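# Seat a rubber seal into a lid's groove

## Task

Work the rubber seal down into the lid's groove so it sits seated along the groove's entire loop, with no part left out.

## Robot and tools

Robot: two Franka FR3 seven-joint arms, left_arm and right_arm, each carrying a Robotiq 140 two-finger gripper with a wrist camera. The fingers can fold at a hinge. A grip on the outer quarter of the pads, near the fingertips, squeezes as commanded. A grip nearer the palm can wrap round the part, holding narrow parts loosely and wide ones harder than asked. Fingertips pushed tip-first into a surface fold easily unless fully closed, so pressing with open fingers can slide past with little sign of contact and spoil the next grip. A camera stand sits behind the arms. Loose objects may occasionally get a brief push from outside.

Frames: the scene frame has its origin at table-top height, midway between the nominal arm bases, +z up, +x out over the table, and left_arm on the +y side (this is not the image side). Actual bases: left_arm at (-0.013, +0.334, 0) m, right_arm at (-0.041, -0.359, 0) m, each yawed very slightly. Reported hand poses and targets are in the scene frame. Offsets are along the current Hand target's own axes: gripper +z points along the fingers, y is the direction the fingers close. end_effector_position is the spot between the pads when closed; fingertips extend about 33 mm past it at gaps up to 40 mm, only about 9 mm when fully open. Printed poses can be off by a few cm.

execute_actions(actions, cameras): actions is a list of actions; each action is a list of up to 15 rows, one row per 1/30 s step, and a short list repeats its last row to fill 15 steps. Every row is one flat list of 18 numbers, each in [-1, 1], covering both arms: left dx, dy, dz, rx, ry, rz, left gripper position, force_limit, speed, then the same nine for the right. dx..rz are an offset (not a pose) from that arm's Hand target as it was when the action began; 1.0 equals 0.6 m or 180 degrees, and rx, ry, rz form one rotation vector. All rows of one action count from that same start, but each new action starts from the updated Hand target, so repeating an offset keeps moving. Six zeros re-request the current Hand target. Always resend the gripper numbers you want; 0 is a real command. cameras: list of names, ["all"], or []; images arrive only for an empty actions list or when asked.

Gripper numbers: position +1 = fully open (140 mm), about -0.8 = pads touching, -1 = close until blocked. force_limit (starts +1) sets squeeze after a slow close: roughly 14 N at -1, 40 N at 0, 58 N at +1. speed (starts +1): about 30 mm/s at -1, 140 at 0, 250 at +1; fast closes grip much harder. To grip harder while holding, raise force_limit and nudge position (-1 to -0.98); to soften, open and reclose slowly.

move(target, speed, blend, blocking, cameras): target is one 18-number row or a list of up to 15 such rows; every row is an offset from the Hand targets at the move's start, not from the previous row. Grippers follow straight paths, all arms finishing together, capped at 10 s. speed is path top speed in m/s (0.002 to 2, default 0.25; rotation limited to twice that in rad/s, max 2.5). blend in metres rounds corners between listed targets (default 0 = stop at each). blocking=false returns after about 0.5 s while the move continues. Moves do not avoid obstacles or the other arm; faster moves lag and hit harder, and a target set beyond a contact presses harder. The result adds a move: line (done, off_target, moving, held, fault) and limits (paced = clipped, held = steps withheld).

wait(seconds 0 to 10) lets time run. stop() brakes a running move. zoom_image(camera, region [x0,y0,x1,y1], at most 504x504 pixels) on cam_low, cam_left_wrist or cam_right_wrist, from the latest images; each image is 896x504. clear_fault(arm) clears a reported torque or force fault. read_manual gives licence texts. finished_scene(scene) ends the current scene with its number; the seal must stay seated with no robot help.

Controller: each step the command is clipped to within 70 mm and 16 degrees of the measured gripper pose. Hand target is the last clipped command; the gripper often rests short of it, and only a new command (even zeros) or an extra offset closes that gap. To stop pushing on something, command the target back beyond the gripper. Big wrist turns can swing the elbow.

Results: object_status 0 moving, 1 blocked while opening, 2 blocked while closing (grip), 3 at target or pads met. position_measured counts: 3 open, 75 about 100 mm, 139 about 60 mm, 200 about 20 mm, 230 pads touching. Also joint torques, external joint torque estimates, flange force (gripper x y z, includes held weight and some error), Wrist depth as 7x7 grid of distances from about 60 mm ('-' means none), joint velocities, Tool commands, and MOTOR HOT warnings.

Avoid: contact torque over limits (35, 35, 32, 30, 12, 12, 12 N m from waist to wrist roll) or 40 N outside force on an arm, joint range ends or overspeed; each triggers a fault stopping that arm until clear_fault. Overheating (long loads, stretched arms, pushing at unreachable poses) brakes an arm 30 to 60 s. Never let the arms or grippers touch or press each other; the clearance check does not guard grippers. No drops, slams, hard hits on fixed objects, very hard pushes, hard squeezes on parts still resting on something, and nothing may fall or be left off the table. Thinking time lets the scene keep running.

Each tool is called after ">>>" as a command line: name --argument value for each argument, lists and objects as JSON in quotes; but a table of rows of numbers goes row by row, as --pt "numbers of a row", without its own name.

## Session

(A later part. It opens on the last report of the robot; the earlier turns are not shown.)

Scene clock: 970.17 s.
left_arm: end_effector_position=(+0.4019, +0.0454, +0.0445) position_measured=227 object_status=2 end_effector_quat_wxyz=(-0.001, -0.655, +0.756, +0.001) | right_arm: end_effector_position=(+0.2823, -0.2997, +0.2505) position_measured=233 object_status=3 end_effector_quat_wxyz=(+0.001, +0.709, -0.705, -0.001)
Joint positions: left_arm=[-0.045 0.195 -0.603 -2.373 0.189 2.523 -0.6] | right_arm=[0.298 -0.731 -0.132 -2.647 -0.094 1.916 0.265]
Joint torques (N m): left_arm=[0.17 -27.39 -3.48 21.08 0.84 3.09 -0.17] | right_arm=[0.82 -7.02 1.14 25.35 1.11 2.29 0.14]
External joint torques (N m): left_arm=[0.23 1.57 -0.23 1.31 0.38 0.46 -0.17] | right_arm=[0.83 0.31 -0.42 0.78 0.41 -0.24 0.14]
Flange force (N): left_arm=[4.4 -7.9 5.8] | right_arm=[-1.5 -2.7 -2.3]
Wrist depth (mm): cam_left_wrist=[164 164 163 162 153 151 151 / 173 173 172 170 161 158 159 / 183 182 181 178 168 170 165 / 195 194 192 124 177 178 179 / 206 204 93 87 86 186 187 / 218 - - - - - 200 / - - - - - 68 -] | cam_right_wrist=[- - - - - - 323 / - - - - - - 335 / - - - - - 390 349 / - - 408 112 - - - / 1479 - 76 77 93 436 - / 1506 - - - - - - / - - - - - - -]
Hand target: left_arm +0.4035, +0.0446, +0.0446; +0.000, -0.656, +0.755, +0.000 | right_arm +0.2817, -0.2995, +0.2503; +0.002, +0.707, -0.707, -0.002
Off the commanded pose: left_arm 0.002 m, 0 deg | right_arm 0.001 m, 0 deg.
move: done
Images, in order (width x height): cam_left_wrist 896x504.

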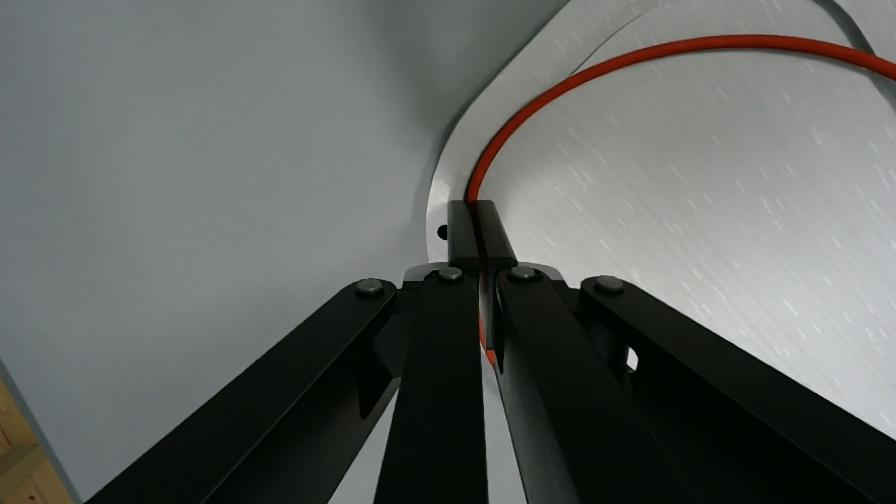

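>>> move --target '[0, -0.0035, 0.0012, 0, 0, 0, -1, -0.5, -1, 0, 0, 0, 0, 0, 0, -1, -0.5, 0]' --speed 0.02 --cameras '["cam_left_wrist"]'

>>> zoom_image --camera "cam_left_wrist" --region '[410, 120, 530, 240]'

Scene clock: 978.83 s.
left_arm: end_effector_position=(+0.4039, +0.0449, +0.0438) position_measured=227 object_status=2 end_effector_quat_wxyz=(-0.001, -0.655, +0.756, +0.001) | right_arm: end_effector_position=(+0.2823, -0.2997, +0.2505) position_measured=233 object_status=3 end_effector_quat_wxyz=(+0.001, +0.709, -0.705, -0.001)
Joint positions: left_arm=[-0.046 0.202 -0.6 -2.367 0.195 2.523 -0.602] | right_arm=[0.298 -0.731 -0.132 -2.647 -0.094 1.916 0.265]
Joint torques (N m): left_arm=[-0.06 -27.49 -3.34 21.69 0.82 3.19 -0.28] | right_arm=[0.81 -7.04 1.15 25.38 1.11 2.33 0.15]
External joint torques (N m): left_arm=[-0.05 1.6 -0.05 2.01 0.37 0.58 -0.28] | right_arm=[0.79 0.26 -0.44 0.82 0.41 -0.21 0.15]
Flange force (N): left_arm=[6.2 -10.3 6.6] | right_arm=[-1.4 -2.7 -2.3]
Wrist depth (mm): cam_left_wrist=[164 163 163 162 153 151 149 / 173 173 171 169 158 158 157 / 183 182 181 176 167 169 166 / 193 193 192 123 175 177 177 / 206 203 92 86 86 183 187 / 217 - - - - - 196 / - - - - - 68 -] | cam_right_wrist=[- 356 - - - - 323 / - - - 370 - - 335 / - - 390 - 395 - 357 / - - 420 111 410 - - / 1297 - 76 77 93 - - / 1479 - - - - - - / - - - - - - -]
Hand target: left_arm +0.4055, +0.0443, +0.0438; +0.000, -0.656, +0.755, +0.000 | right_arm +0.2817, -0.2995, +0.2503; +0.002, +0.707, -0.707, -0.002
Off the commanded pose: left_arm 0.002 m, 0 deg | right_arm 0.001 m, 0 deg.
move: done
Images, in order (width x height): cam_left_wrist 896x504.

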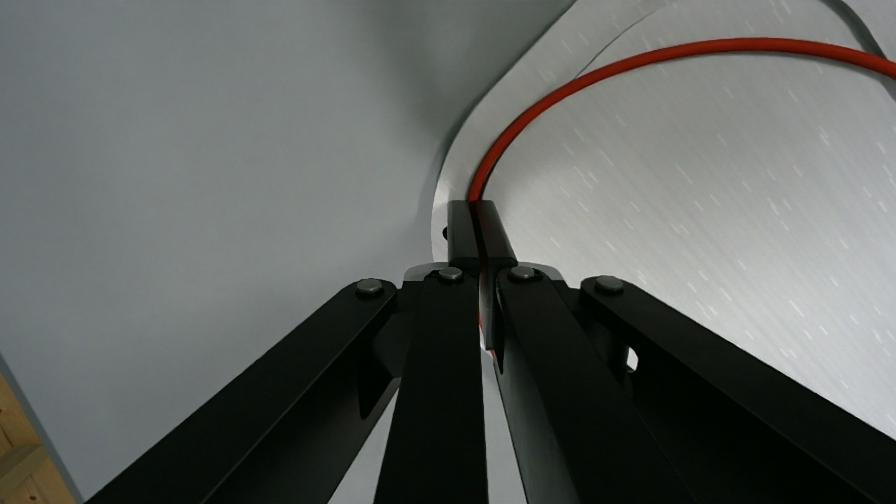

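Scaled by 4.200 from the camera's 896x504 image, which has a finer 1280x720 frame.

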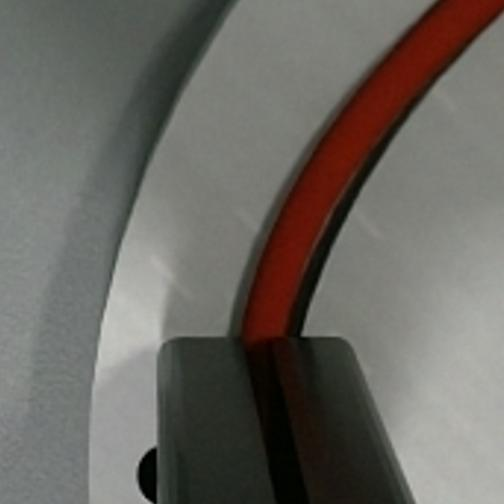

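>>> move --pt "0 0.0005 0.002 0 0 0 -1 -0.5 -1 0 0 0 0 0 0 -1 -0.5 0" --pt "0 0.0005 0.002 0 0 0 -0.562 -0.5 -1 0 0 0 0 0 0 -1 -0.5 0" --speed 0.02 --cameras '["cam_left_wrist"]'

>>> zoom_image --camera "cam_left_wrist" --region '[400, 140, 540, 280]'

Scene clock: 989.90 s.
left_arm: end_effector_position=(+0.4041, +0.0449, +0.0429) position_measured=200 object_status=0 end_effector_quat_wxyz=(-0.001, -0.655, +0.755, +0.001) | right_arm: end_effector_position=(+0.2823, -0.2997, +0.2505) position_measured=233 object_status=3 end_effector_quat_wxyz=(+0.001, +0.709, -0.705, -0.001)
Joint positions: left_arm=[-0.048 0.204 -0.597 -2.367 0.198 2.525 -0.605] | right_arm=[0.298 -0.731 -0.132 -2.647 -0.094 1.916 0.265]
Joint torques (N m): left_arm=[0.04 -27.68 -3.46 20.96 0.77 3.01 -0.26] | right_arm=[0.79 -7.04 1.1 25.41 1.1 2.33 0.17]
External joint torques (N m): left_arm=[0.03 1.65 -0.15 1.21 0.32 0.38 -0.26] | right_arm=[0.82 0.25 -0.44 0.84 0.4 -0.2 0.17]
Flange force (N): left_arm=[4.9 -7.8 6.1] | right_arm=[-1.5 -2.7 -2.4]
Wrist depth (mm): cam_left_wrist=[164 163 162 161 151 149 149 / 172 172 170 168 158 157 157 / 182 181 180 175 167 167 164 / 193 192 189 149 172 176 175 / 205 201 93 92 92 182 186 / 215 - 74 211 - - 192 / - - - - - 71 -] | cam_right_wrist=[- - - - 355 - 321 / - - - - - - 335 / - 392 - - - - 340 / - - 397 112 - 420 - / 1367 - 76 77 93 - - / 1488 - - - - - - / - - - - - - -]
Hand target: left_arm +0.4052, +0.0444, +0.0426; +0.000, -0.656, +0.755, +0.000 | right_arm +0.2817, -0.2995, +0.2503; +0.002, +0.707, -0.707, -0.002
Off the commanded pose: left_arm 0.001 m, 0 deg | right_arm 0.001 m, 0 deg.
move: done
Images, in order (width x height): cam_left_wrist 896x504.

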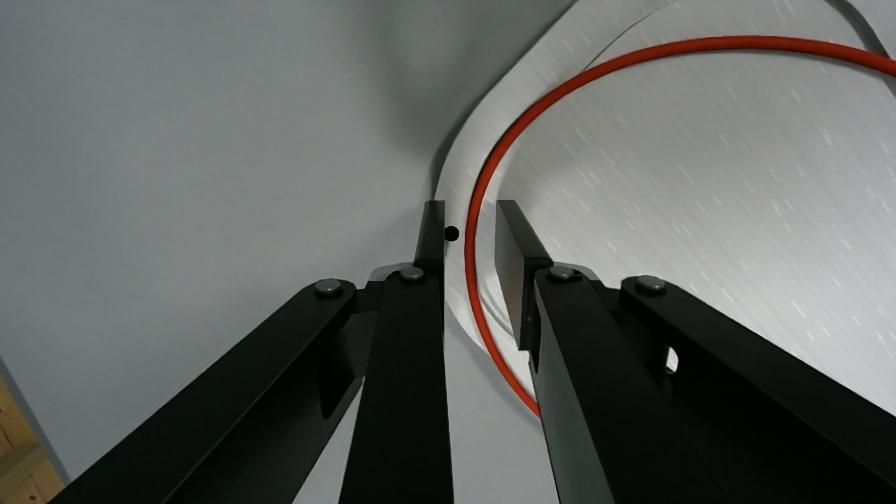

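Scaled by 3.600 from the camera's 896x504 image, which has a finer 1280x720 frame.

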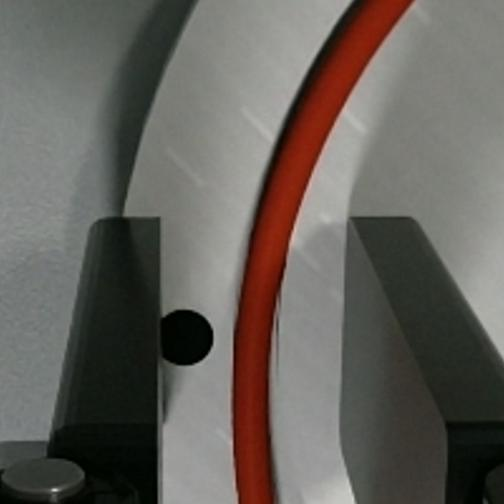

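>>> zoom_image --camera "cam_left_wrist" --region '[440, 190, 530, 280]'

>>> zoom_image --camera "cam_left_wrist" --region '[440, 270, 530, 360]'

Scaled by 5.600 from the camera's 896x504 image, which has a finer 1280x720 frame.

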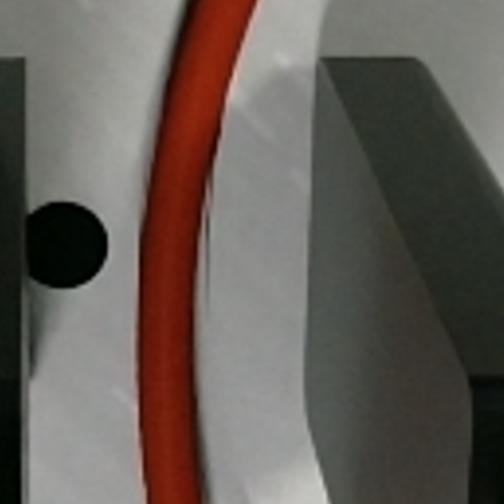

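Scaled by 5.600 from the camera's 896x504 image, which has a finer 1280x720 frame.

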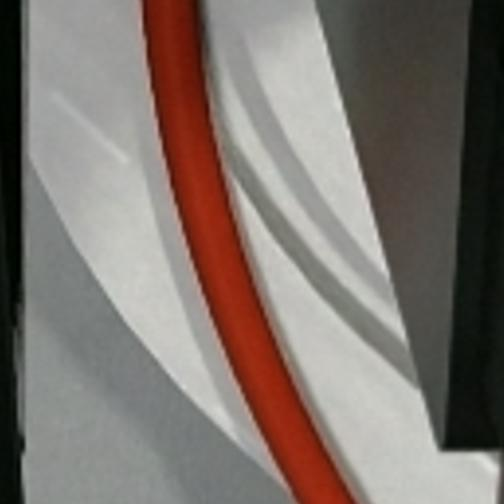

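>>> move --pt "0 0.0042 -0.0008 0 0 0 -0.562 -0.5 -1 0 0 0 0 0 0 -1 -0.5 0" --pt "0 0.0042 -0.0008 0 0 0 -1 -0.5 -1 0 0 0 0 0 0 -1 -0.5 0" --pt "0 0.0042 0.0005 0 0 0 -1 -0.5 -1 0 0 0 0 0 0 -1 -0.5 0" --pt "0 0.0042 0.0005 0 0 0 -0.562 -0.5 -1 0 0 0 0 0 0 -1 -0.5 0" --speed 0.02 --cameras '["cam_left_wrist"]'

>>> zoom_image --camera "cam_left_wrist" --region '[440, 190, 530, 280]'

>>> zoom_image --camera "cam_left_wrist" --region '[440, 270, 530, 360]'

Scene clock: 1069.43 s.
left_arm: end_effector_position=(+0.4034, +0.0455, +0.0427) position_measured=200 object_status=0 end_effector_quat_wxyz=(+0.000, -0.655, +0.756, +0.000) | right_arm: end_effector_position=(+0.2823, -0.2997, +0.2505) position_measured=233 object_status=3 end_effector_quat_wxyz=(+0.001, +0.709, -0.705, -0.001)
Joint positions: left_arm=[-0.048 0.201 -0.597 -2.371 0.198 2.529 -0.605] | right_arm=[0.298 -0.731 -0.132 -2.647 -0.094 1.916 0.265]
Joint torques (N m): left_arm=[0.05 -28.08 -3.88 20.14 0.38 3.03 -0.23] | right_arm=[0.77 -6.96 1.12 25.37 1.09 2.32 0.2]
External joint torques (N m): left_arm=[0.03 1.15 -0.63 0.4 -0.07 0.39 -0.23] | right_arm=[0.75 0.25 -0.48 0.89 0.39 -0.21 0.2]
Flange force (N): left_arm=[2.5 -2.9 3.3] | right_arm=[-1.4 -2.8 -2.5]
Wrist depth (mm): cam_left_wrist=[163 163 162 162 151 148 148 / 171 172 170 168 158 157 156 / 182 181 181 176 166 167 165 / 193 192 188 171 117 175 174 / 205 202 93 93 92 182 185 / 215 - 74 213 - - 193 / - - - - - 71 -] | cam_right_wrist=[- - - 357 - 345 323 / - - - - - - 334 / - - - 378 - - 350 / - - - 110 - - - / 1488 - 76 77 93 - - / 1497 - - - - - - / - - - - - - -]
Hand target: left_arm +0.4028, +0.0447, +0.0423; +0.000, -0.656, +0.755, +0.000 | right_arm +0.2817, -0.2995, +0.2503; +0.002, +0.707, -0.707, -0.002
Off the commanded pose: left_arm 0.001 m, 0 deg | right_arm 0.001 m, 0 deg.
move: done
Images, in order (width x height): cam_left_wrist 896x504.

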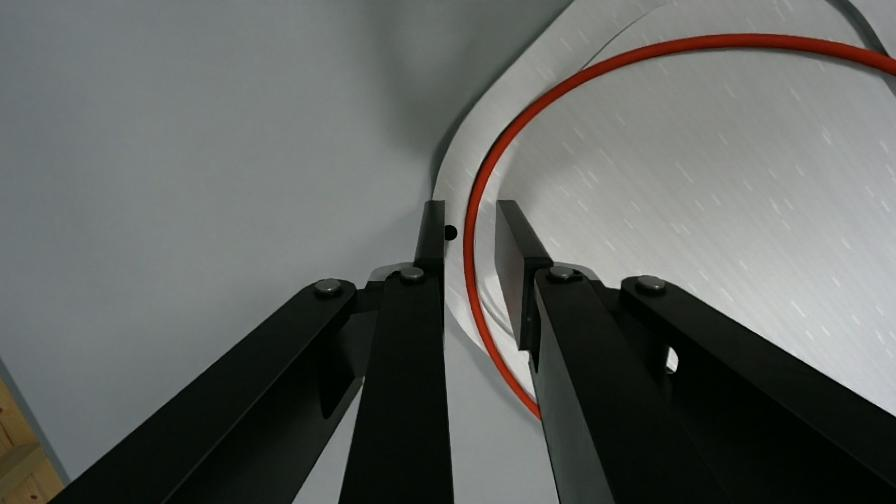

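Scaled by 5.600 from the camera's 896x504 image, which has a finer 1280x720 frame.

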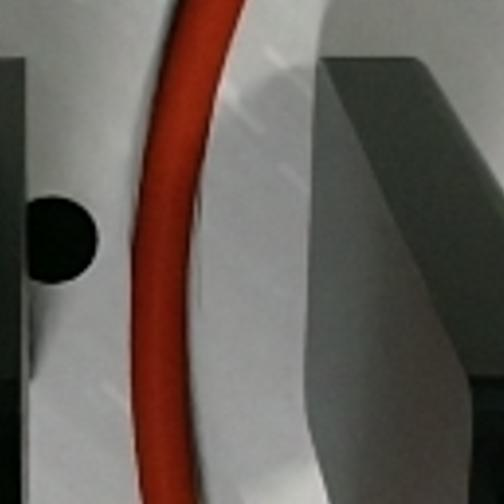

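Scaled by 5.600 from the camera's 896x504 image, which has a finer 1280x720 frame.

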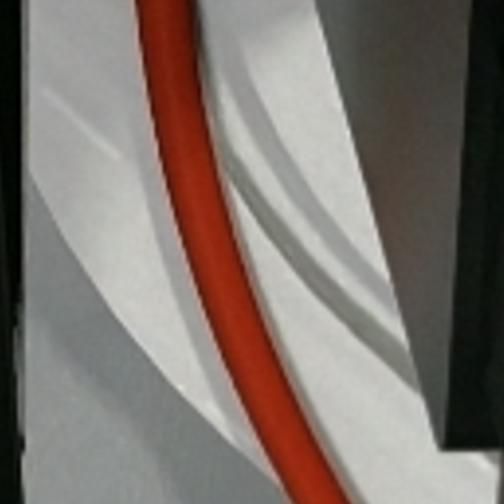

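>>> move --pt "0 0 -0.05 0 0 0 -0.562 -0.5 -1 0 0 0 0 0 0 -1 -0.5 0" --pt "0.1118 0.1405 -0.3962 0 0 0 1 -0.5 0 0 0 0 0 0 0 -1 -0.5 0" --speed '[0.1, 0.3]' --blend '[0.02, 0]' --cameras '["cam_left_wrist"]'

>>> zoom_image --camera "cam_left_wrist" --region '[280, 80, 680, 480]'

Scene clock: 1105.73 s.
left_arm: end_effector_position=(+0.3108, -0.0094, +0.2797) position_measured=3 object_status=0 end_effector_quat_wxyz=(+0.002, -0.656, +0.755, -0.001) | right_arm: end_effector_position=(+0.2823, -0.2997, +0.2505) position_measured=233 object_status=3 end_effector_quat_wxyz=(+0.001, +0.709, -0.705, -0.001)
Joint positions: left_arm=[-0.155 -0.343 -0.641 -2.204 -0.211 1.92 -0.503] | right_arm=[0.298 -0.731 -0.132 -2.647 -0.094 1.916 0.265]
Joint torques (N m): left_arm=[0.07 -14.68 5.85 25.39 0.28 2.56 -0.04] | right_arm=[0.84 -7.02 1.11 25.4 1.1 2.3 0.19]
External joint torques (N m): left_arm=[-0.02 0.65 -0.19 1.14 -0.46 -0.07 -0.04] | right_arm=[0.83 0.33 -0.49 0.77 0.4 -0.25 0.19]
Flange force (N): left_arm=[3.5 -3.8 -2.1] | right_arm=[-1.5 -2.8 -2.3]
Wrist depth (mm): cam_left_wrist=[379 378 375 375 371 362 370 / 1185 400 396 395 389 398 384 / 1248 422 414 395 407 411 407 / 1302 124 441 459 429 135 424 / - 112 474 466 464 457 100 / - 497 514 504 492 475 93 / - 1568 554 544 548 - -] | cam_right_wrist=[- - - 347 - - 322 / 363 358 - - - - 336 / - - 376 - 385 - 360 / - 402 - 110 - - - / 1390 - 76 77 93 - - / 1454 - - - - - - / - - - - - - -]
Hand target: left_arm +0.3097, -0.0098, +0.2800; +0.000, -0.656, +0.755, +0.000 | right_arm +0.2817, -0.2995, +0.2503; +0.002, +0.707, -0.707, -0.002
Off the commanded pose: left_arm 0.001 m, 0 deg | right_arm 0.001 m, 0 deg.
move: done; blend cut to 0.015 m at target 1
Images, in order (width x height): cam_left_wrist 896x504.

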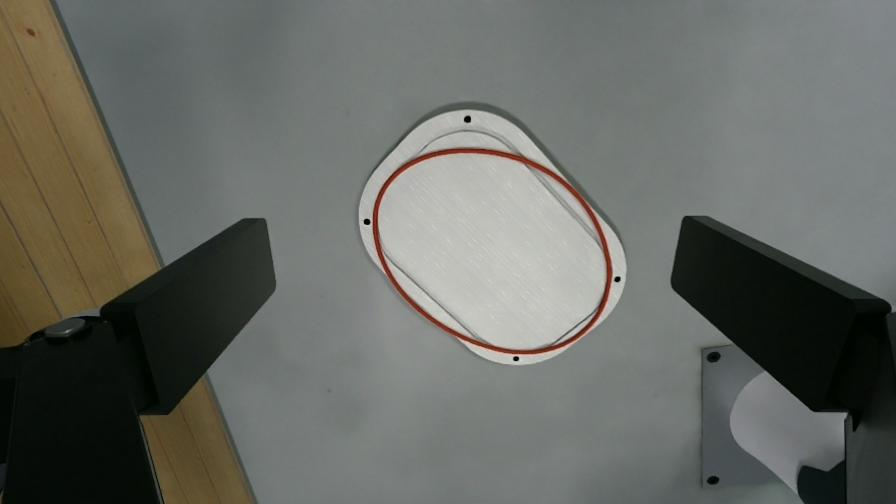

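Scaled by 1.260 from the camera's 896x504 image, which has a finer 1280x720 frame.

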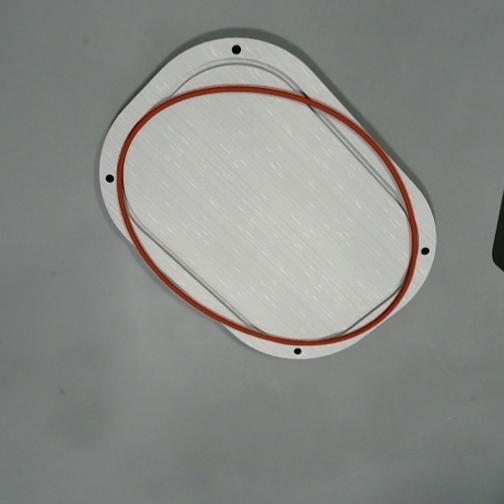

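>>> move --target '[-0.4265, 0.0762, 0.1333, 0, 0, -0.25, -1, -0.5, 0, -0.5825, -0.2005, 0.2997, 0, 0, 0.0444, -0.443, -0.5, 0]' --speed 0.25 --cameras '["all"]'

Scene clock: 1158.57 s.
left_arm: end_effector_position=(+0.2999, +0.2497, +0.2000) position_measured=233 object_status=3 end_effector_quat_wxyz=(+0.001, +0.894, -0.449, -0.001) | right_arm: end_effector_position=(+0.4014, +0.0501, +0.0702) position_measured=185 object_status=3 end_effector_quat_wxyz=(-0.001, -0.658, +0.753, +0.002)
Joint positions: left_arm=[0.111 -0.757 -0.403 -2.755 -0.305 2.019 -0.642] | right_arm=[0.578 0.35 0.135 -2.009 -0.06 2.353 0.919]
Joint velocities: left_arm=[within noise] | right_arm=[0 0.001 0 0 -0.001 0 0.006]
Joint torques (N m): left_arm=[0.82 -5.62 4.77 24 0.65 3 -0.31] | right_arm=[1.63 -41.41 1.02 22.54 0.53 2.26 0.09]
External joint torques (N m): left_arm=[0.81 -0.18 -0.69 0.5 -0.06 0.37 -0.31] | right_arm=[1.81 -0.72 -0.63 0.71 -0.01 -0.22 0.09]
Flange force (N): left_arm=[2.5 -1.2 0.3] | right_arm=[-2.8 0.4 -1.6]
Wrist depth (mm): cam_left_wrist=[306 302 303 299 292 288 299 / 324 322 319 317 306 305 315 / 341 340 338 337 333 332 330 / 364 364 363 112 348 353 357 / 387 379 84 87 86 367 372 / 407 - - - - - 401 / - - - - - 68 -] | cam_right_wrist=[- - - 172 173 172 173 / - 190 - 183 181 181 180 / - 199 201 187 189 191 192 / - - 211 168 148 203 - / - - 92 216 87 93 217 / - - 79 - - - - / - - - - - - -]
Hand target: left_arm +0.3004, +0.2500, +0.1999; +0.000, +0.895, -0.447, +0.000 | right_arm +0.4008, +0.0499, +0.0695; -0.003, -0.656, +0.755, +0.002
Off the commanded pose: left_arm 0.001 m, 0 deg | right_arm 0.001 m, 0 deg.
move: done

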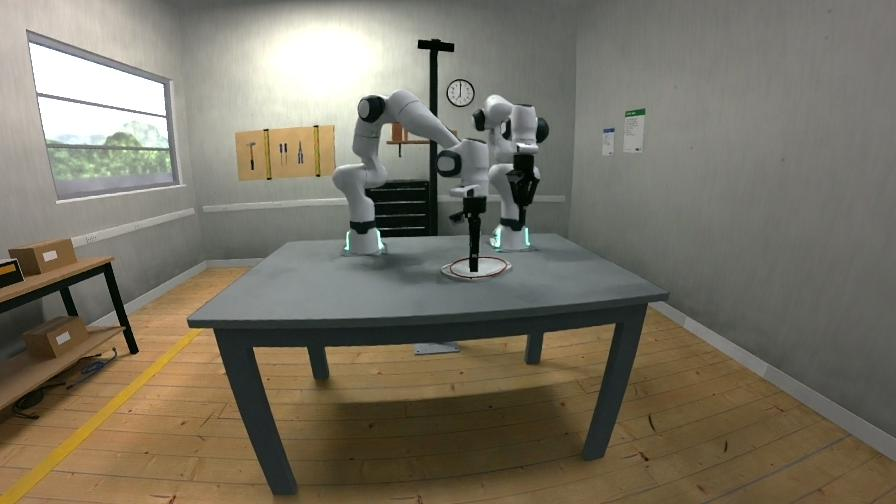

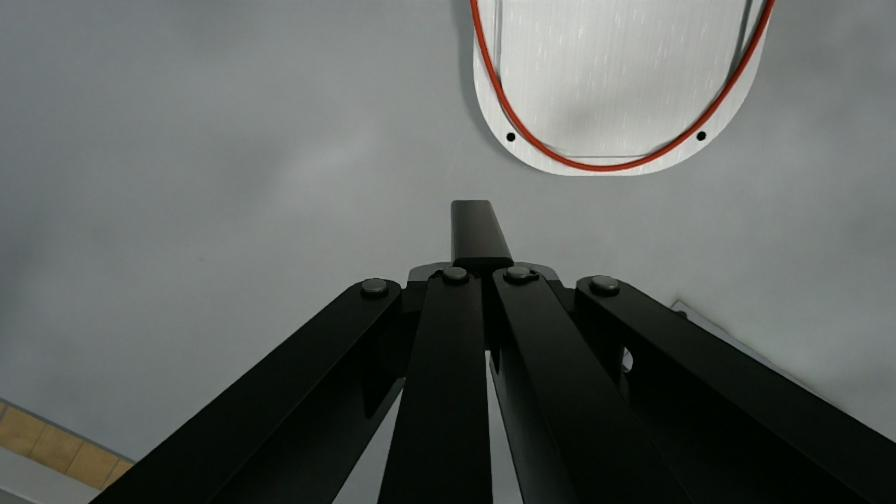

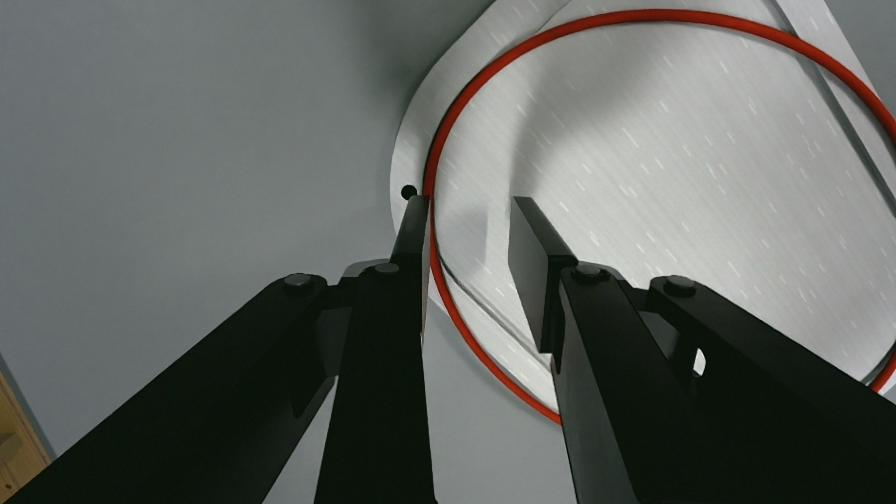

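>>> move --target '[0, 0, 0, 0, 0, 0, -1, -0.5, 0, 0.0067, -0.0275, 0.0317, 0, 0, 0, -0.443, -0.5, 0]' --speed 0.1 --cameras '["cam_right_wrist"]'

>>> zoom_image --camera "cam_right_wrist" --region '[380, 100, 580, 300]'

Scene clock: 1175.83 s.
left_arm: end_effector_position=(+0.3000, +0.2497, +0.2000) position_measured=233 object_status=3 end_effector_quat_wxyz=(+0.001, +0.894, -0.449, -0.001) | right_arm: end_effector_position=(+0.4147, +0.0433, +0.0506) position_measured=185 object_status=3 end_effector_quat_wxyz=(-0.004, -0.654, +0.757, +0.002)
Joint positions: left_arm=[0.111 -0.757 -0.403 -2.755 -0.305 2.019 -0.642] | right_arm=[0.565 0.402 0.124 -1.985 -0.063 2.374 0.909]
Joint velocities: left_arm=[within noise] | right_arm=[0.001 0.001 0 0 0 0.003 -0.006]
Joint torques (N m): left_arm=[0.63 -5.54 4.92 23.95 0.64 3.01 -0.24] | right_arm=[0.65 -42.55 1.47 22.21 0.03 2.55 -0.18]
External joint torques (N m): left_arm=[0.64 -0.16 -0.52 0.5 -0.06 0.38 -0.24] | right_arm=[0.49 -0.72 -0.62 0.75 -0.5 0.08 -0.18]
Flange force (N): left_arm=[2.2 -1.1 0.3] | right_arm=[-1.1 -0.8 -1.0]
Wrist depth (mm): cam_left_wrist=[305 309 307 300 295 287 299 / 323 320 321 317 306 305 314 / 341 339 339 334 336 332 333 / 361 361 353 124 350 345 350 / 390 384 84 86 86 373 375 / 408 - - - - - 392 / - - - - - 67 -] | cam_right_wrist=[- - 163 162 155 154 154 / - 171 - - 164 161 - / - 178 - 170 171 172 172 / - - - 175 148 180 185 / - - 92 - 87 92 194 / - - 79 - - - - / - - - - - - -]
Hand target: left_arm +0.3004, +0.2500, +0.1999; +0.000, +0.895, -0.447, +0.000 | right_arm +0.4164, +0.0436, +0.0504; -0.003, -0.656, +0.755, +0.002
Off the commanded pose: left_arm 0.001 m, 0 deg | right_arm 0.002 m, 0 deg.
move: done
Images, in order (width x height): cam_right_wrist 896x504.

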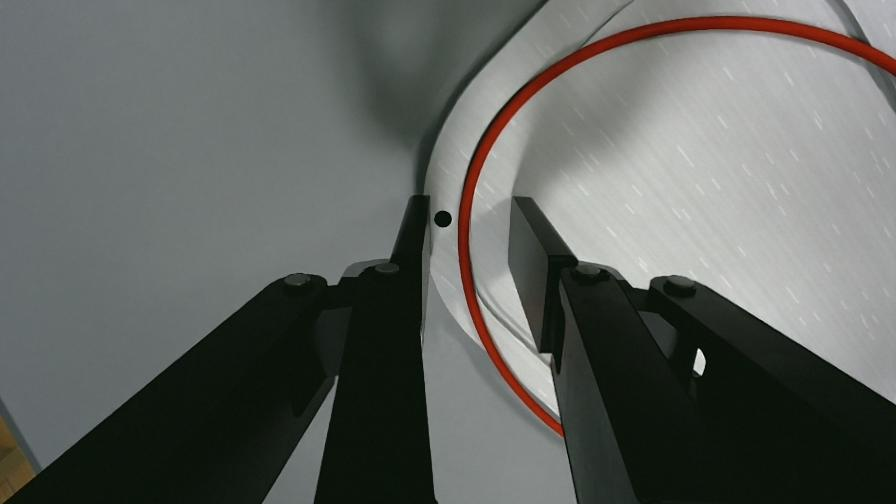

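Scaled by 2.520 from the camera's 896x504 image, which has a finer 1280x720 frame.

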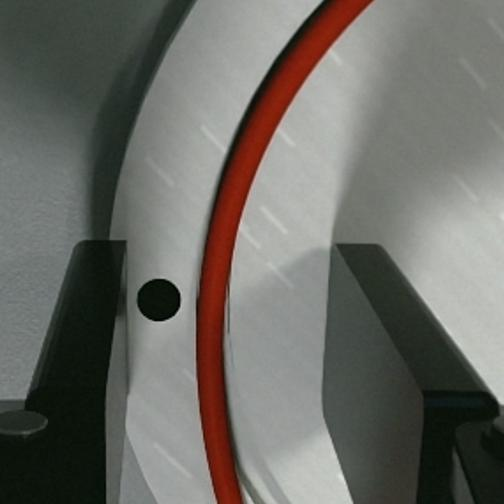

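>>> move --target '[0, 0, 0, 0, 0, 0, -1, -0.5, 0, -0.0057, -0.003, 0.0082, 0, 0, 0, -0.443, -0.5, 0]' --speed 0.03 --cameras '["cam_right_wrist"]'

>>> move --target '[0, 0, 0, 0, 0, 0, -1, -0.5, 0, 0, 0, 0.0022, 0, 0, 0, -0.443, -0.5, 0]' --speed 0.02

Scene clock: 1193.53 s.
left_arm: end_effector_position=(+0.3000, +0.2497, +0.2000) position_measured=233 object_status=3 end_effector_quat_wxyz=(+0.001, +0.894, -0.449, -0.001) | right_arm: end_effector_position=(+0.4181, +0.0464, +0.0493) position_measured=185 object_status=3 end_effector_quat_wxyz=(-0.003, -0.655, +0.755, +0.002)
Joint positions: left_arm=[0.111 -0.757 -0.403 -2.755 -0.305 2.019 -0.642] | right_arm=[0.565 0.413 0.124 -1.971 -0.065 2.375 0.907]
Joint torques (N m): left_arm=[0.63 -5.54 4.94 24.02 0.66 3.02 -0.23] | right_arm=[1.25 -38.82 0.94 22.22 0.02 3.84 -0.01]
External joint torques (N m): left_arm=[0.62 -0.11 -0.52 0.51 -0.05 0.38 -0.23] | right_arm=[1.19 3.5 -1.11 0.67 -0.5 1.36 -0.01]
Flange force (N): left_arm=[2.3 -1.3 0.4] | right_arm=[-8.5 -5.7 9.1]
Wrist depth (mm): cam_left_wrist=[307 306 302 300 287 290 300 / 324 322 320 319 313 309 315 / 343 342 337 335 342 333 331 / 362 361 356 113 352 355 352 / 386 379 84 87 86 375 373 / 405 - - - - - 395 / - - - - - 67 -] | cam_right_wrist=[- 162 - - 152 152 153 / - - - 158 160 161 160 / - - 179 168 169 168 171 / - - - 165 148 178 181 / - - 86 191 87 92 193 / - - - - - - - / - - - - - - -]
Hand target: left_arm +0.3004, +0.2500, +0.1999; +0.000, +0.895, -0.447, +0.000 | right_arm +0.4187, +0.0467, +0.0455; -0.003, -0.656, +0.755, +0.002
Off the commanded pose: left_arm 0.001 m, 0 deg | right_arm 0.004 m, 0 deg.
move: off_target (right_arm)
Images, in order (width x height): cam_right_wrist 896x504.

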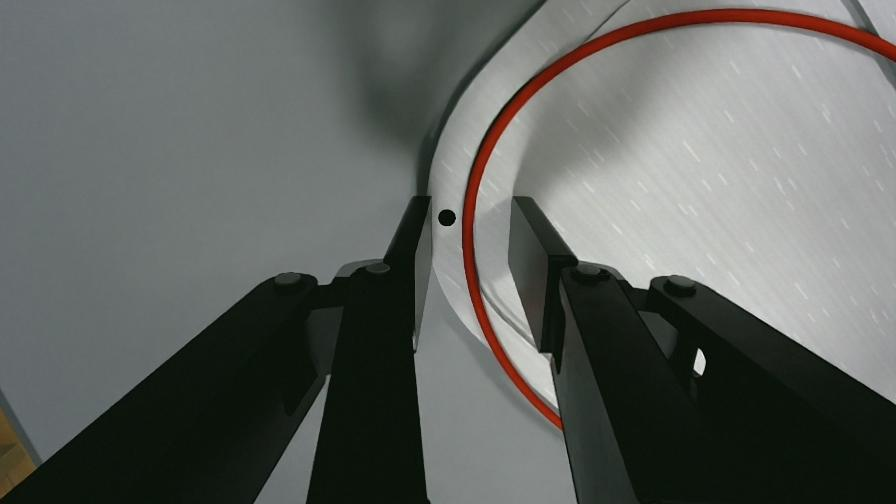

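Scene clock: 1194.23 s.
left_arm: end_effector_position=(+0.3000, +0.2497, +0.2000) position_measured=233 object_status=3 end_effector_quat_wxyz=(+0.001, +0.894, -0.449, -0.001) | right_arm: end_effector_position=(+0.4181, +0.0465, +0.0493) position_measured=185 object_status=3 end_effector_quat_wxyz=(-0.003, -0.655, +0.755, +0.002)
Joint positions: left_arm=[0.111 -0.757 -0.403 -2.755 -0.305 2.019 -0.642] | right_arm=[0.566 0.413 0.124 -1.971 -0.066 2.375 0.907]
Joint torques (N m): left_arm=[0.66 -5.56 4.95 23.96 0.64 3.02 -0.28] | right_arm=[1.28 -37.56 0.86 21.82 -0.02 4.27 -0.04]
External joint torques (N m): left_arm=[0.66 -0.16 -0.51 0.48 -0.07 0.39 -0.28] | right_arm=[1.34 4.6 -1.09 0.39 -0.55 1.81 -0.05]
Flange force (N): left_arm=[2.2 -1.1 0.4] | right_arm=[-9.3 -6.2 12.0]
Wrist depth (mm): cam_left_wrist=[308 307 302 299 291 289 300 / 323 321 323 319 307 303 316 / 355 338 337 338 340 335 335 / 360 362 358 124 350 353 354 / 386 384 84 86 86 369 375 / 406 - - - - - - / - - - - - 67 -] | cam_right_wrist=[160 160 - - 152 152 155 / - - - 163 162 160 160 / - - - 167 169 169 169 / - - - 165 148 178 181 / 202 - 86 - 87 92 192 / - - - - - - - / - - - - - - -]
Hand target: left_arm +0.3004, +0.2500, +0.1999; +0.000, +0.895, -0.447, +0.000 | right_arm +0.4186, +0.0467, +0.0442; -0.003, -0.656, +0.755, +0.002
Off the commanded pose: left_arm 0.001 m, 0 deg | right_arm 0.005 m, 0 deg.
move: off_target (right_arm)

>>> move --pt "0 0 0 0 0 0 -1 -0.5 0 0 0 -0.0125 0 0 0 -0.443 -0.5 -1" --pt "0 0 0 0 0 0 -1 -0.5 0 0 0 -0.0110 0 0 0 -0.443 -0.5 -1" --pt "0 0 0 0 0 0 -1 -0.5 0 0 0 -0.0110 0 0 0 -1 -0.5 -1" --speed 0.02 --cameras '["cam_right_wrist"]'

>>> zoom_image --camera "cam_right_wrist" --region '[410, 120, 530, 240]'

Scene clock: 1206.37 s.
left_arm: end_effector_position=(+0.3000, +0.2497, +0.2000) position_measured=233 object_status=3 end_effector_quat_wxyz=(+0.001, +0.894, -0.449, -0.001) | right_arm: end_effector_position=(+0.4180, +0.0469, +0.0502) position_measured=226 object_status=0 end_effector_quat_wxyz=(-0.003, -0.656, +0.755, +0.002)
Joint positions: left_arm=[0.111 -0.757 -0.403 -2.755 -0.305 2.019 -0.642] | right_arm=[0.566 0.413 0.125 -1.969 -0.066 2.373 0.907]
Joint torques (N m): left_arm=[0.69 -5.59 4.85 24.01 0.67 3 -0.22] | right_arm=[0.97 -43.8 1.51 21.96 0.47 2.46 -0.13]
External joint torques (N m): left_arm=[0.69 -0.3 -0.57 0.61 -0.04 0.38 -0.22] | right_arm=[1.12 -1.57 -0.36 0.44 -0.06 -0.01 -0.13]
Flange force (N): left_arm=[2.1 -1.0 0.0] | right_arm=[0.7 2.0 -2.6]
Wrist depth (mm): cam_left_wrist=[304 306 303 299 291 - 297 / 326 323 315 315 308 308 316 / 342 340 342 337 338 334 332 / 362 360 360 123 349 354 357 / 381 380 84 87 86 373 376 / 405 - - - - - 389 / - - - - - 68 -] | cam_right_wrist=[- 162 - - 151 153 153 / - - - 164 161 160 159 / 179 - 181 169 170 166 174 / - - - 113 100 181 182 / 203 - 76 - 93 - 193 / - - - - - - 204 / - - - - - - -]
Hand target: left_arm +0.3004, +0.2500, +0.1999; +0.000, +0.895, -0.447, +0.000 | right_arm +0.4187, +0.0467, +0.0508; -0.003, -0.656, +0.755, +0.002
Off the commanded pose: left_arm 0.001 m, 0 deg | right_arm 0.001 m, 0 deg.
move: done
Images, in order (width x height): cam_right_wrist 896x504.

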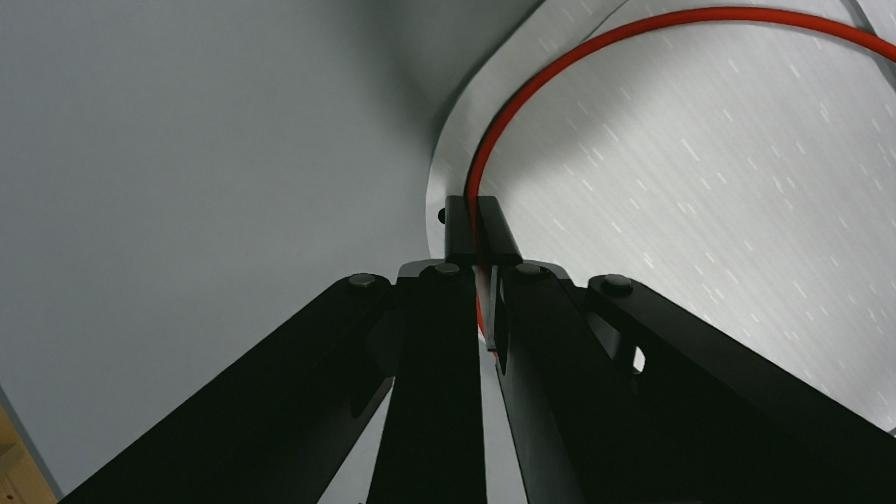

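Scaled by 4.200 from the camera's 896x504 image, which has a finer 1280x720 frame.

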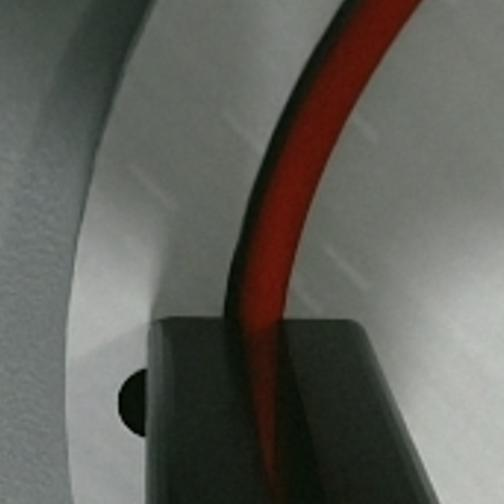

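>>> move --pt "0 0 0 0 0 0 -1 -0.5 0 0 0 -0.0042 0 0 0 -1 -0.5 -1" --pt "0 0 0 0 0 0 -1 -0.5 0 0.0125 -0.0015 -0.0042 0 0 0 -1 -0.5 -1" --speed 0.03 --cameras '["cam_right_wrist", "cam_left_wrist"]'

>>> zoom_image --camera "cam_right_wrist" --region '[410, 120, 530, 240]'

>>> zoom_image --camera "cam_left_wrist" --region '[440, 0, 790, 200]'

Scene clock: 1219.20 s.
left_arm: end_effector_position=(+0.3000, +0.2497, +0.2000) position_measured=233 object_status=3 end_effector_quat_wxyz=(+0.001, +0.894, -0.449, -0.001) | right_arm: end_effector_position=(+0.4179, +0.0386, +0.0522) position_measured=226 object_status=2 end_effector_quat_wxyz=(-0.005, -0.654, +0.756, +0.001)
Joint positions: left_arm=[0.111 -0.757 -0.403 -2.755 -0.305 2.019 -0.642] | right_arm=[0.555 0.398 0.125 -1.987 -0.066 2.371 0.901]
Joint velocities: left_arm=[within noise] | right_arm=[-0.002 -0.002 0.004 -0.001 0.001 0.001 -0.005]
Joint torques (N m): left_arm=[0.67 -5.57 4.91 23.96 0.65 3 -0.27] | right_arm=[1.33 -43.98 1.72 20.88 0.62 2.62 -0.33]
External joint torques (N m): left_arm=[0.62 -0.19 -0.6 0.47 -0.06 0.36 -0.27] | right_arm=[1.23 -2.12 -0.29 -0.65 0.1 0.15 -0.33]
Flange force (N): left_arm=[2.2 -0.8 0.3] | right_arm=[5.5 5.8 -3.0]
Wrist depth (mm): cam_left_wrist=[299 305 305 299 290 288 299 / 324 323 321 319 306 304 317 / 340 340 338 337 336 334 333 / 360 364 362 123 352 354 354 / 389 382 84 87 86 372 378 / 405 - - - - - 398 / - - - - - 67 -] | cam_right_wrist=[- 163 - 168 156 154 154 / - - - - 163 163 164 / 183 181 - 169 172 171 169 / 189 - - 112 179 183 184 / - 201 76 - 92 - 196 / - - - - - - 206 / - - - - - - -]
Hand target: left_arm +0.3004, +0.2500, +0.1999; +0.000, +0.895, -0.447, +0.000 | right_arm +0.4186, +0.0392, +0.0533; -0.003, -0.656, +0.755, +0.002
Off the commanded pose: left_arm 0.001 m, 0 deg | right_arm 0.001 m, 0 deg.
move: done
Images, in order (width x height): cam_left_wrist 896x504, cam_right_wrist 896x504.

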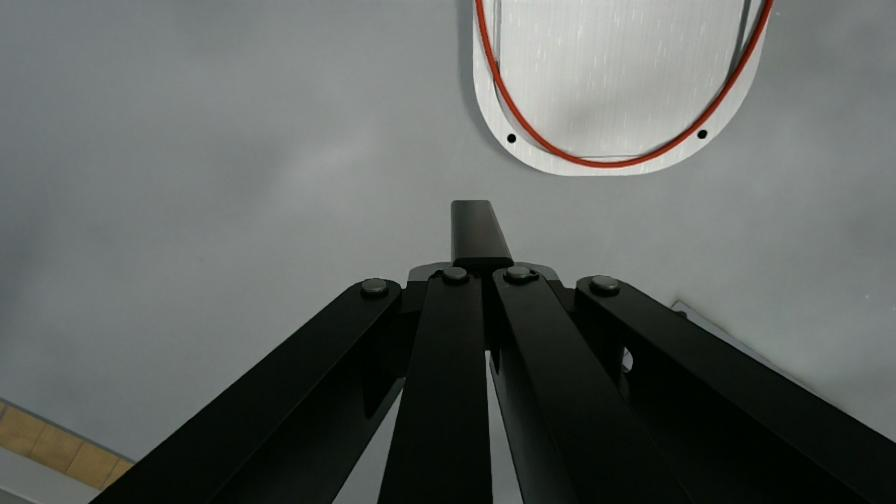

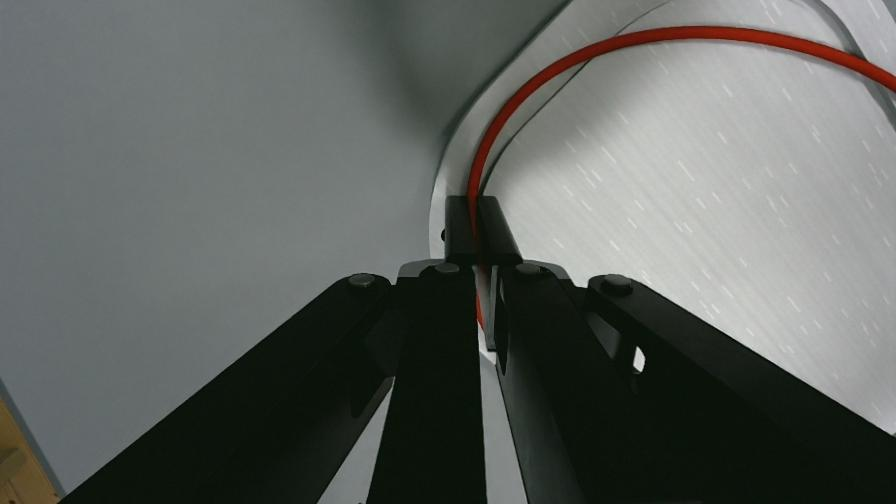

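Scaled by 4.200 from the camera's 896x504 image, which has a finer 1280x720 frame.

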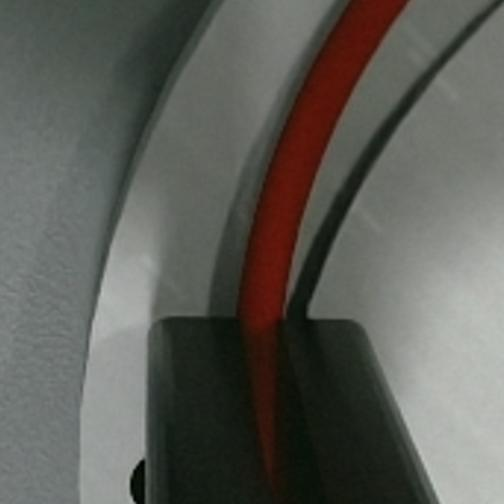

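Scaled by 1.440 from the camera's 896x504 image, which has a finer 1280x720 frame.

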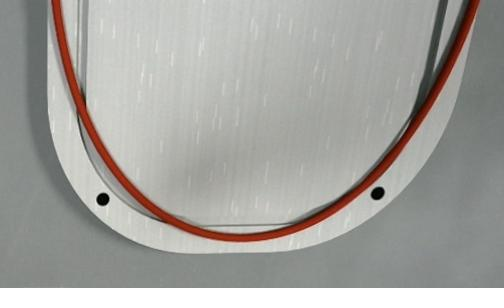

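>>> move --target '[0, 0, 0, 0, 0, 0, -1, -0.5, 0, 0, 0.0007, 0.0072, 0, 0, 0, -1, -0.5, -1]' --speed 0.02 --cameras '["cam_right_wrist"]'

>>> zoom_image --camera "cam_right_wrist" --region '[410, 120, 530, 240]'

Scene clock: 1250.93 s.
left_arm: end_effector_position=(+0.3000, +0.2497, +0.2000) position_measured=233 object_status=3 end_effector_quat_wxyz=(+0.001, +0.894, -0.449, -0.001) | right_arm: end_effector_position=(+0.4181, +0.0393, +0.0505) position_measured=226 object_status=2 end_effector_quat_wxyz=(-0.003, -0.655, +0.755, +0.002)
Joint positions: left_arm=[0.111 -0.757 -0.403 -2.755 -0.305 2.019 -0.642] | right_arm=[0.555 0.4 0.125 -1.989 -0.066 2.379 0.9]
Joint torques (N m): left_arm=[0.66 -5.53 4.89 24.02 0.65 3.02 -0.28] | right_arm=[0.99 -42.27 1.54 21.25 0.5 2.73 -0.19]
External joint torques (N m): left_arm=[0.64 -0.11 -0.6 0.45 -0.06 0.37 -0.28] | right_arm=[1.18 -0.52 -0.24 -0.21 -0.03 0.25 -0.19]
Flange force (N): left_arm=[2.4 -1.1 0.5] | right_arm=[1.0 2.3 -0.2]
Wrist depth (mm): cam_left_wrist=[305 306 304 299 295 288 300 / 325 319 323 316 302 309 311 / 341 340 338 337 337 335 332 / 364 364 363 124 347 354 356 / 387 381 84 86 86 367 375 / 402 - - - - - 386 / - - - - - 68 -] | cam_right_wrist=[- 161 - - 153 152 152 / - - - 168 161 160 - / - - - 169 170 170 172 / - - - 113 178 184 182 / - - 76 - 93 190 196 / - - - - - - 204 / - - - - - - -]
Hand target: left_arm +0.3004, +0.2500, +0.1999; +0.000, +0.895, -0.447, +0.000 | right_arm +0.4181, +0.0393, +0.0490; -0.003, -0.656, +0.755, +0.002
Off the commanded pose: left_arm 0.001 m, 0 deg | right_arm 0.001 m, 0 deg.
move: done
Images, in order (width x height): cam_right_wrist 896x504.

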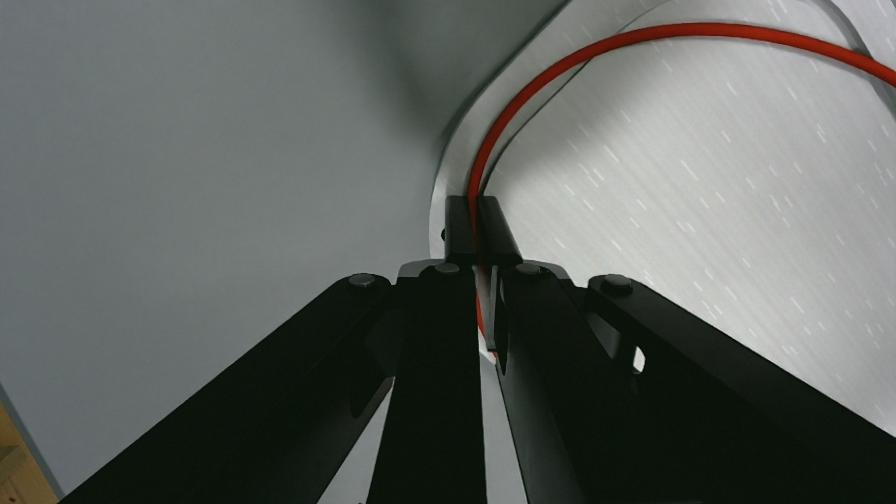

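Scaled by 4.200 from the camera's 896x504 image, which has a finer 1280x720 frame.

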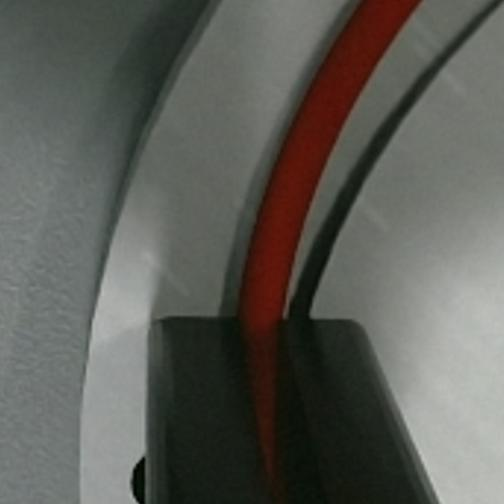

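>>> move --pt "0 0 0 0 0 0 -1 -0.5 0 0 0.0017 0.0012 0 0 0 -1 -0.5 -1" --pt "0 0 0 0 0 0 -1 -0.5 0 0 0.0017 0.0012 0 0 0 -0.562 -0.5 -1" --speed 0.02 --cameras '["cam_right_wrist"]'

>>> zoom_image --camera "cam_right_wrist" --region '[430, 150, 530, 250]'

>>> zoom_image --camera "cam_right_wrist" --region '[430, 250, 530, 350]'

Scene clock: 1266.90 s.
left_arm: end_effector_position=(+0.3000, +0.2497, +0.2000) position_measured=233 object_status=3 end_effector_quat_wxyz=(+0.001, +0.894, -0.449, -0.001) | right_arm: end_effector_position=(+0.4164, +0.0404, +0.0497) position_measured=200 object_status=0 end_effector_quat_wxyz=(-0.003, -0.656, +0.755, +0.002)
Joint positions: left_arm=[0.111 -0.757 -0.403 -2.755 -0.305 2.019 -0.642] | right_arm=[0.556 0.4 0.128 -1.992 -0.066 2.382 0.9]
Joint torques (N m): left_arm=[0.66 -5.58 4.95 24.03 0.66 3 -0.25] | right_arm=[0.38 -41.86 0.67 21.24 0.14 2.94 -0.09]
External joint torques (N m): left_arm=[0.67 -0.14 -0.51 0.56 -0.05 0.37 -0.25] | right_arm=[0.46 -0.08 -1.22 -0.22 -0.38 0.46 -0.09]
Flange force (N): left_arm=[2.4 -1.3 0.2] | right_arm=[1.1 1.0 1.2]
Wrist depth (mm): cam_left_wrist=[307 307 304 300 291 290 301 / 322 321 319 320 307 306 315 / 340 347 338 336 337 334 333 / 362 362 355 124 345 353 357 / 390 386 84 86 86 371 374 / 408 - - - - - 395 / - - - - - 67 -] | cam_right_wrist=[- 161 - - - 153 - / - 169 - 167 163 161 166 / - - - 168 170 169 170 / 190 190 - 154 123 180 - / - - 89 192 87 93 196 / - - 76 - - - - / - - - - - 69 -]
Hand target: left_arm +0.3004, +0.2500, +0.1999; +0.000, +0.895, -0.447, +0.000 | right_arm +0.4171, +0.0394, +0.0483; -0.003, -0.656, +0.755, +0.002
Off the commanded pose: left_arm 0.001 m, 0 deg | right_arm 0.002 m, 0 deg.
move: done
Images, in order (width x height): cam_right_wrist 896x504.

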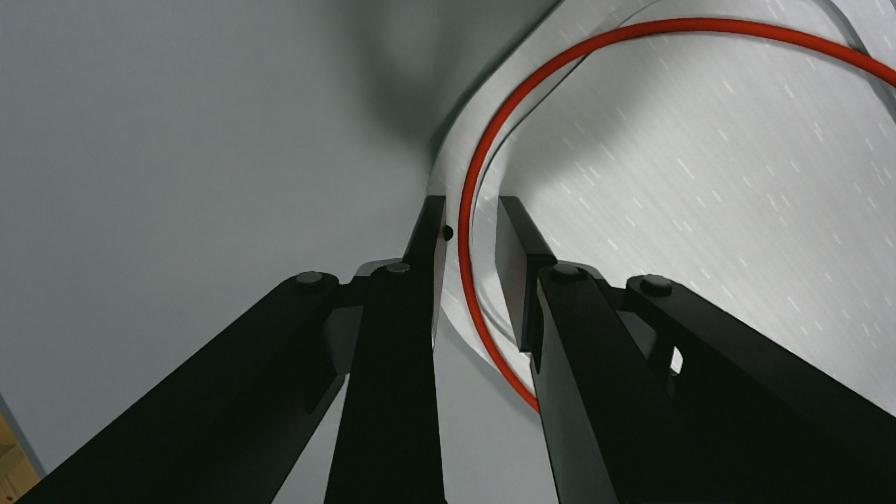

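Scaled by 5.040 from the camera's 896x504 image, which has a finer 1280x720 frame.

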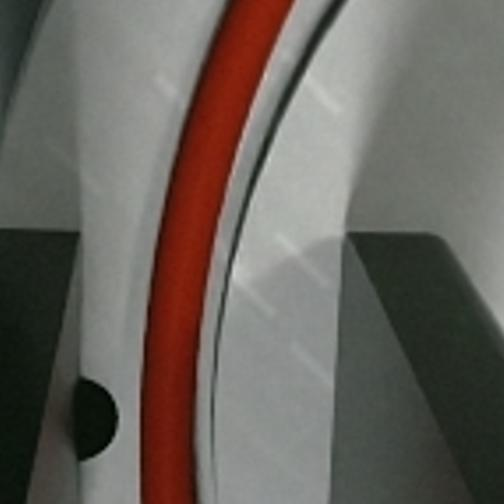

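Scaled by 5.040 from the camera's 896x504 image, which has a finer 1280x720 frame.

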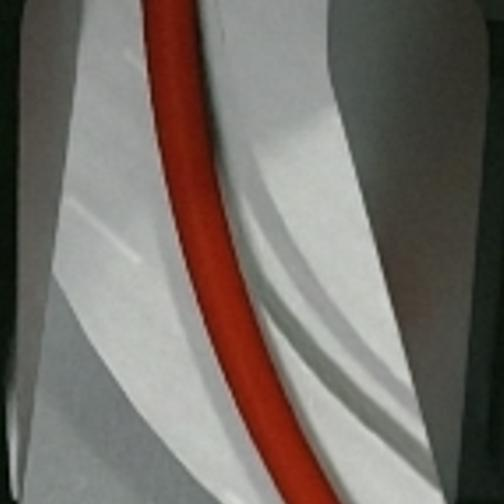

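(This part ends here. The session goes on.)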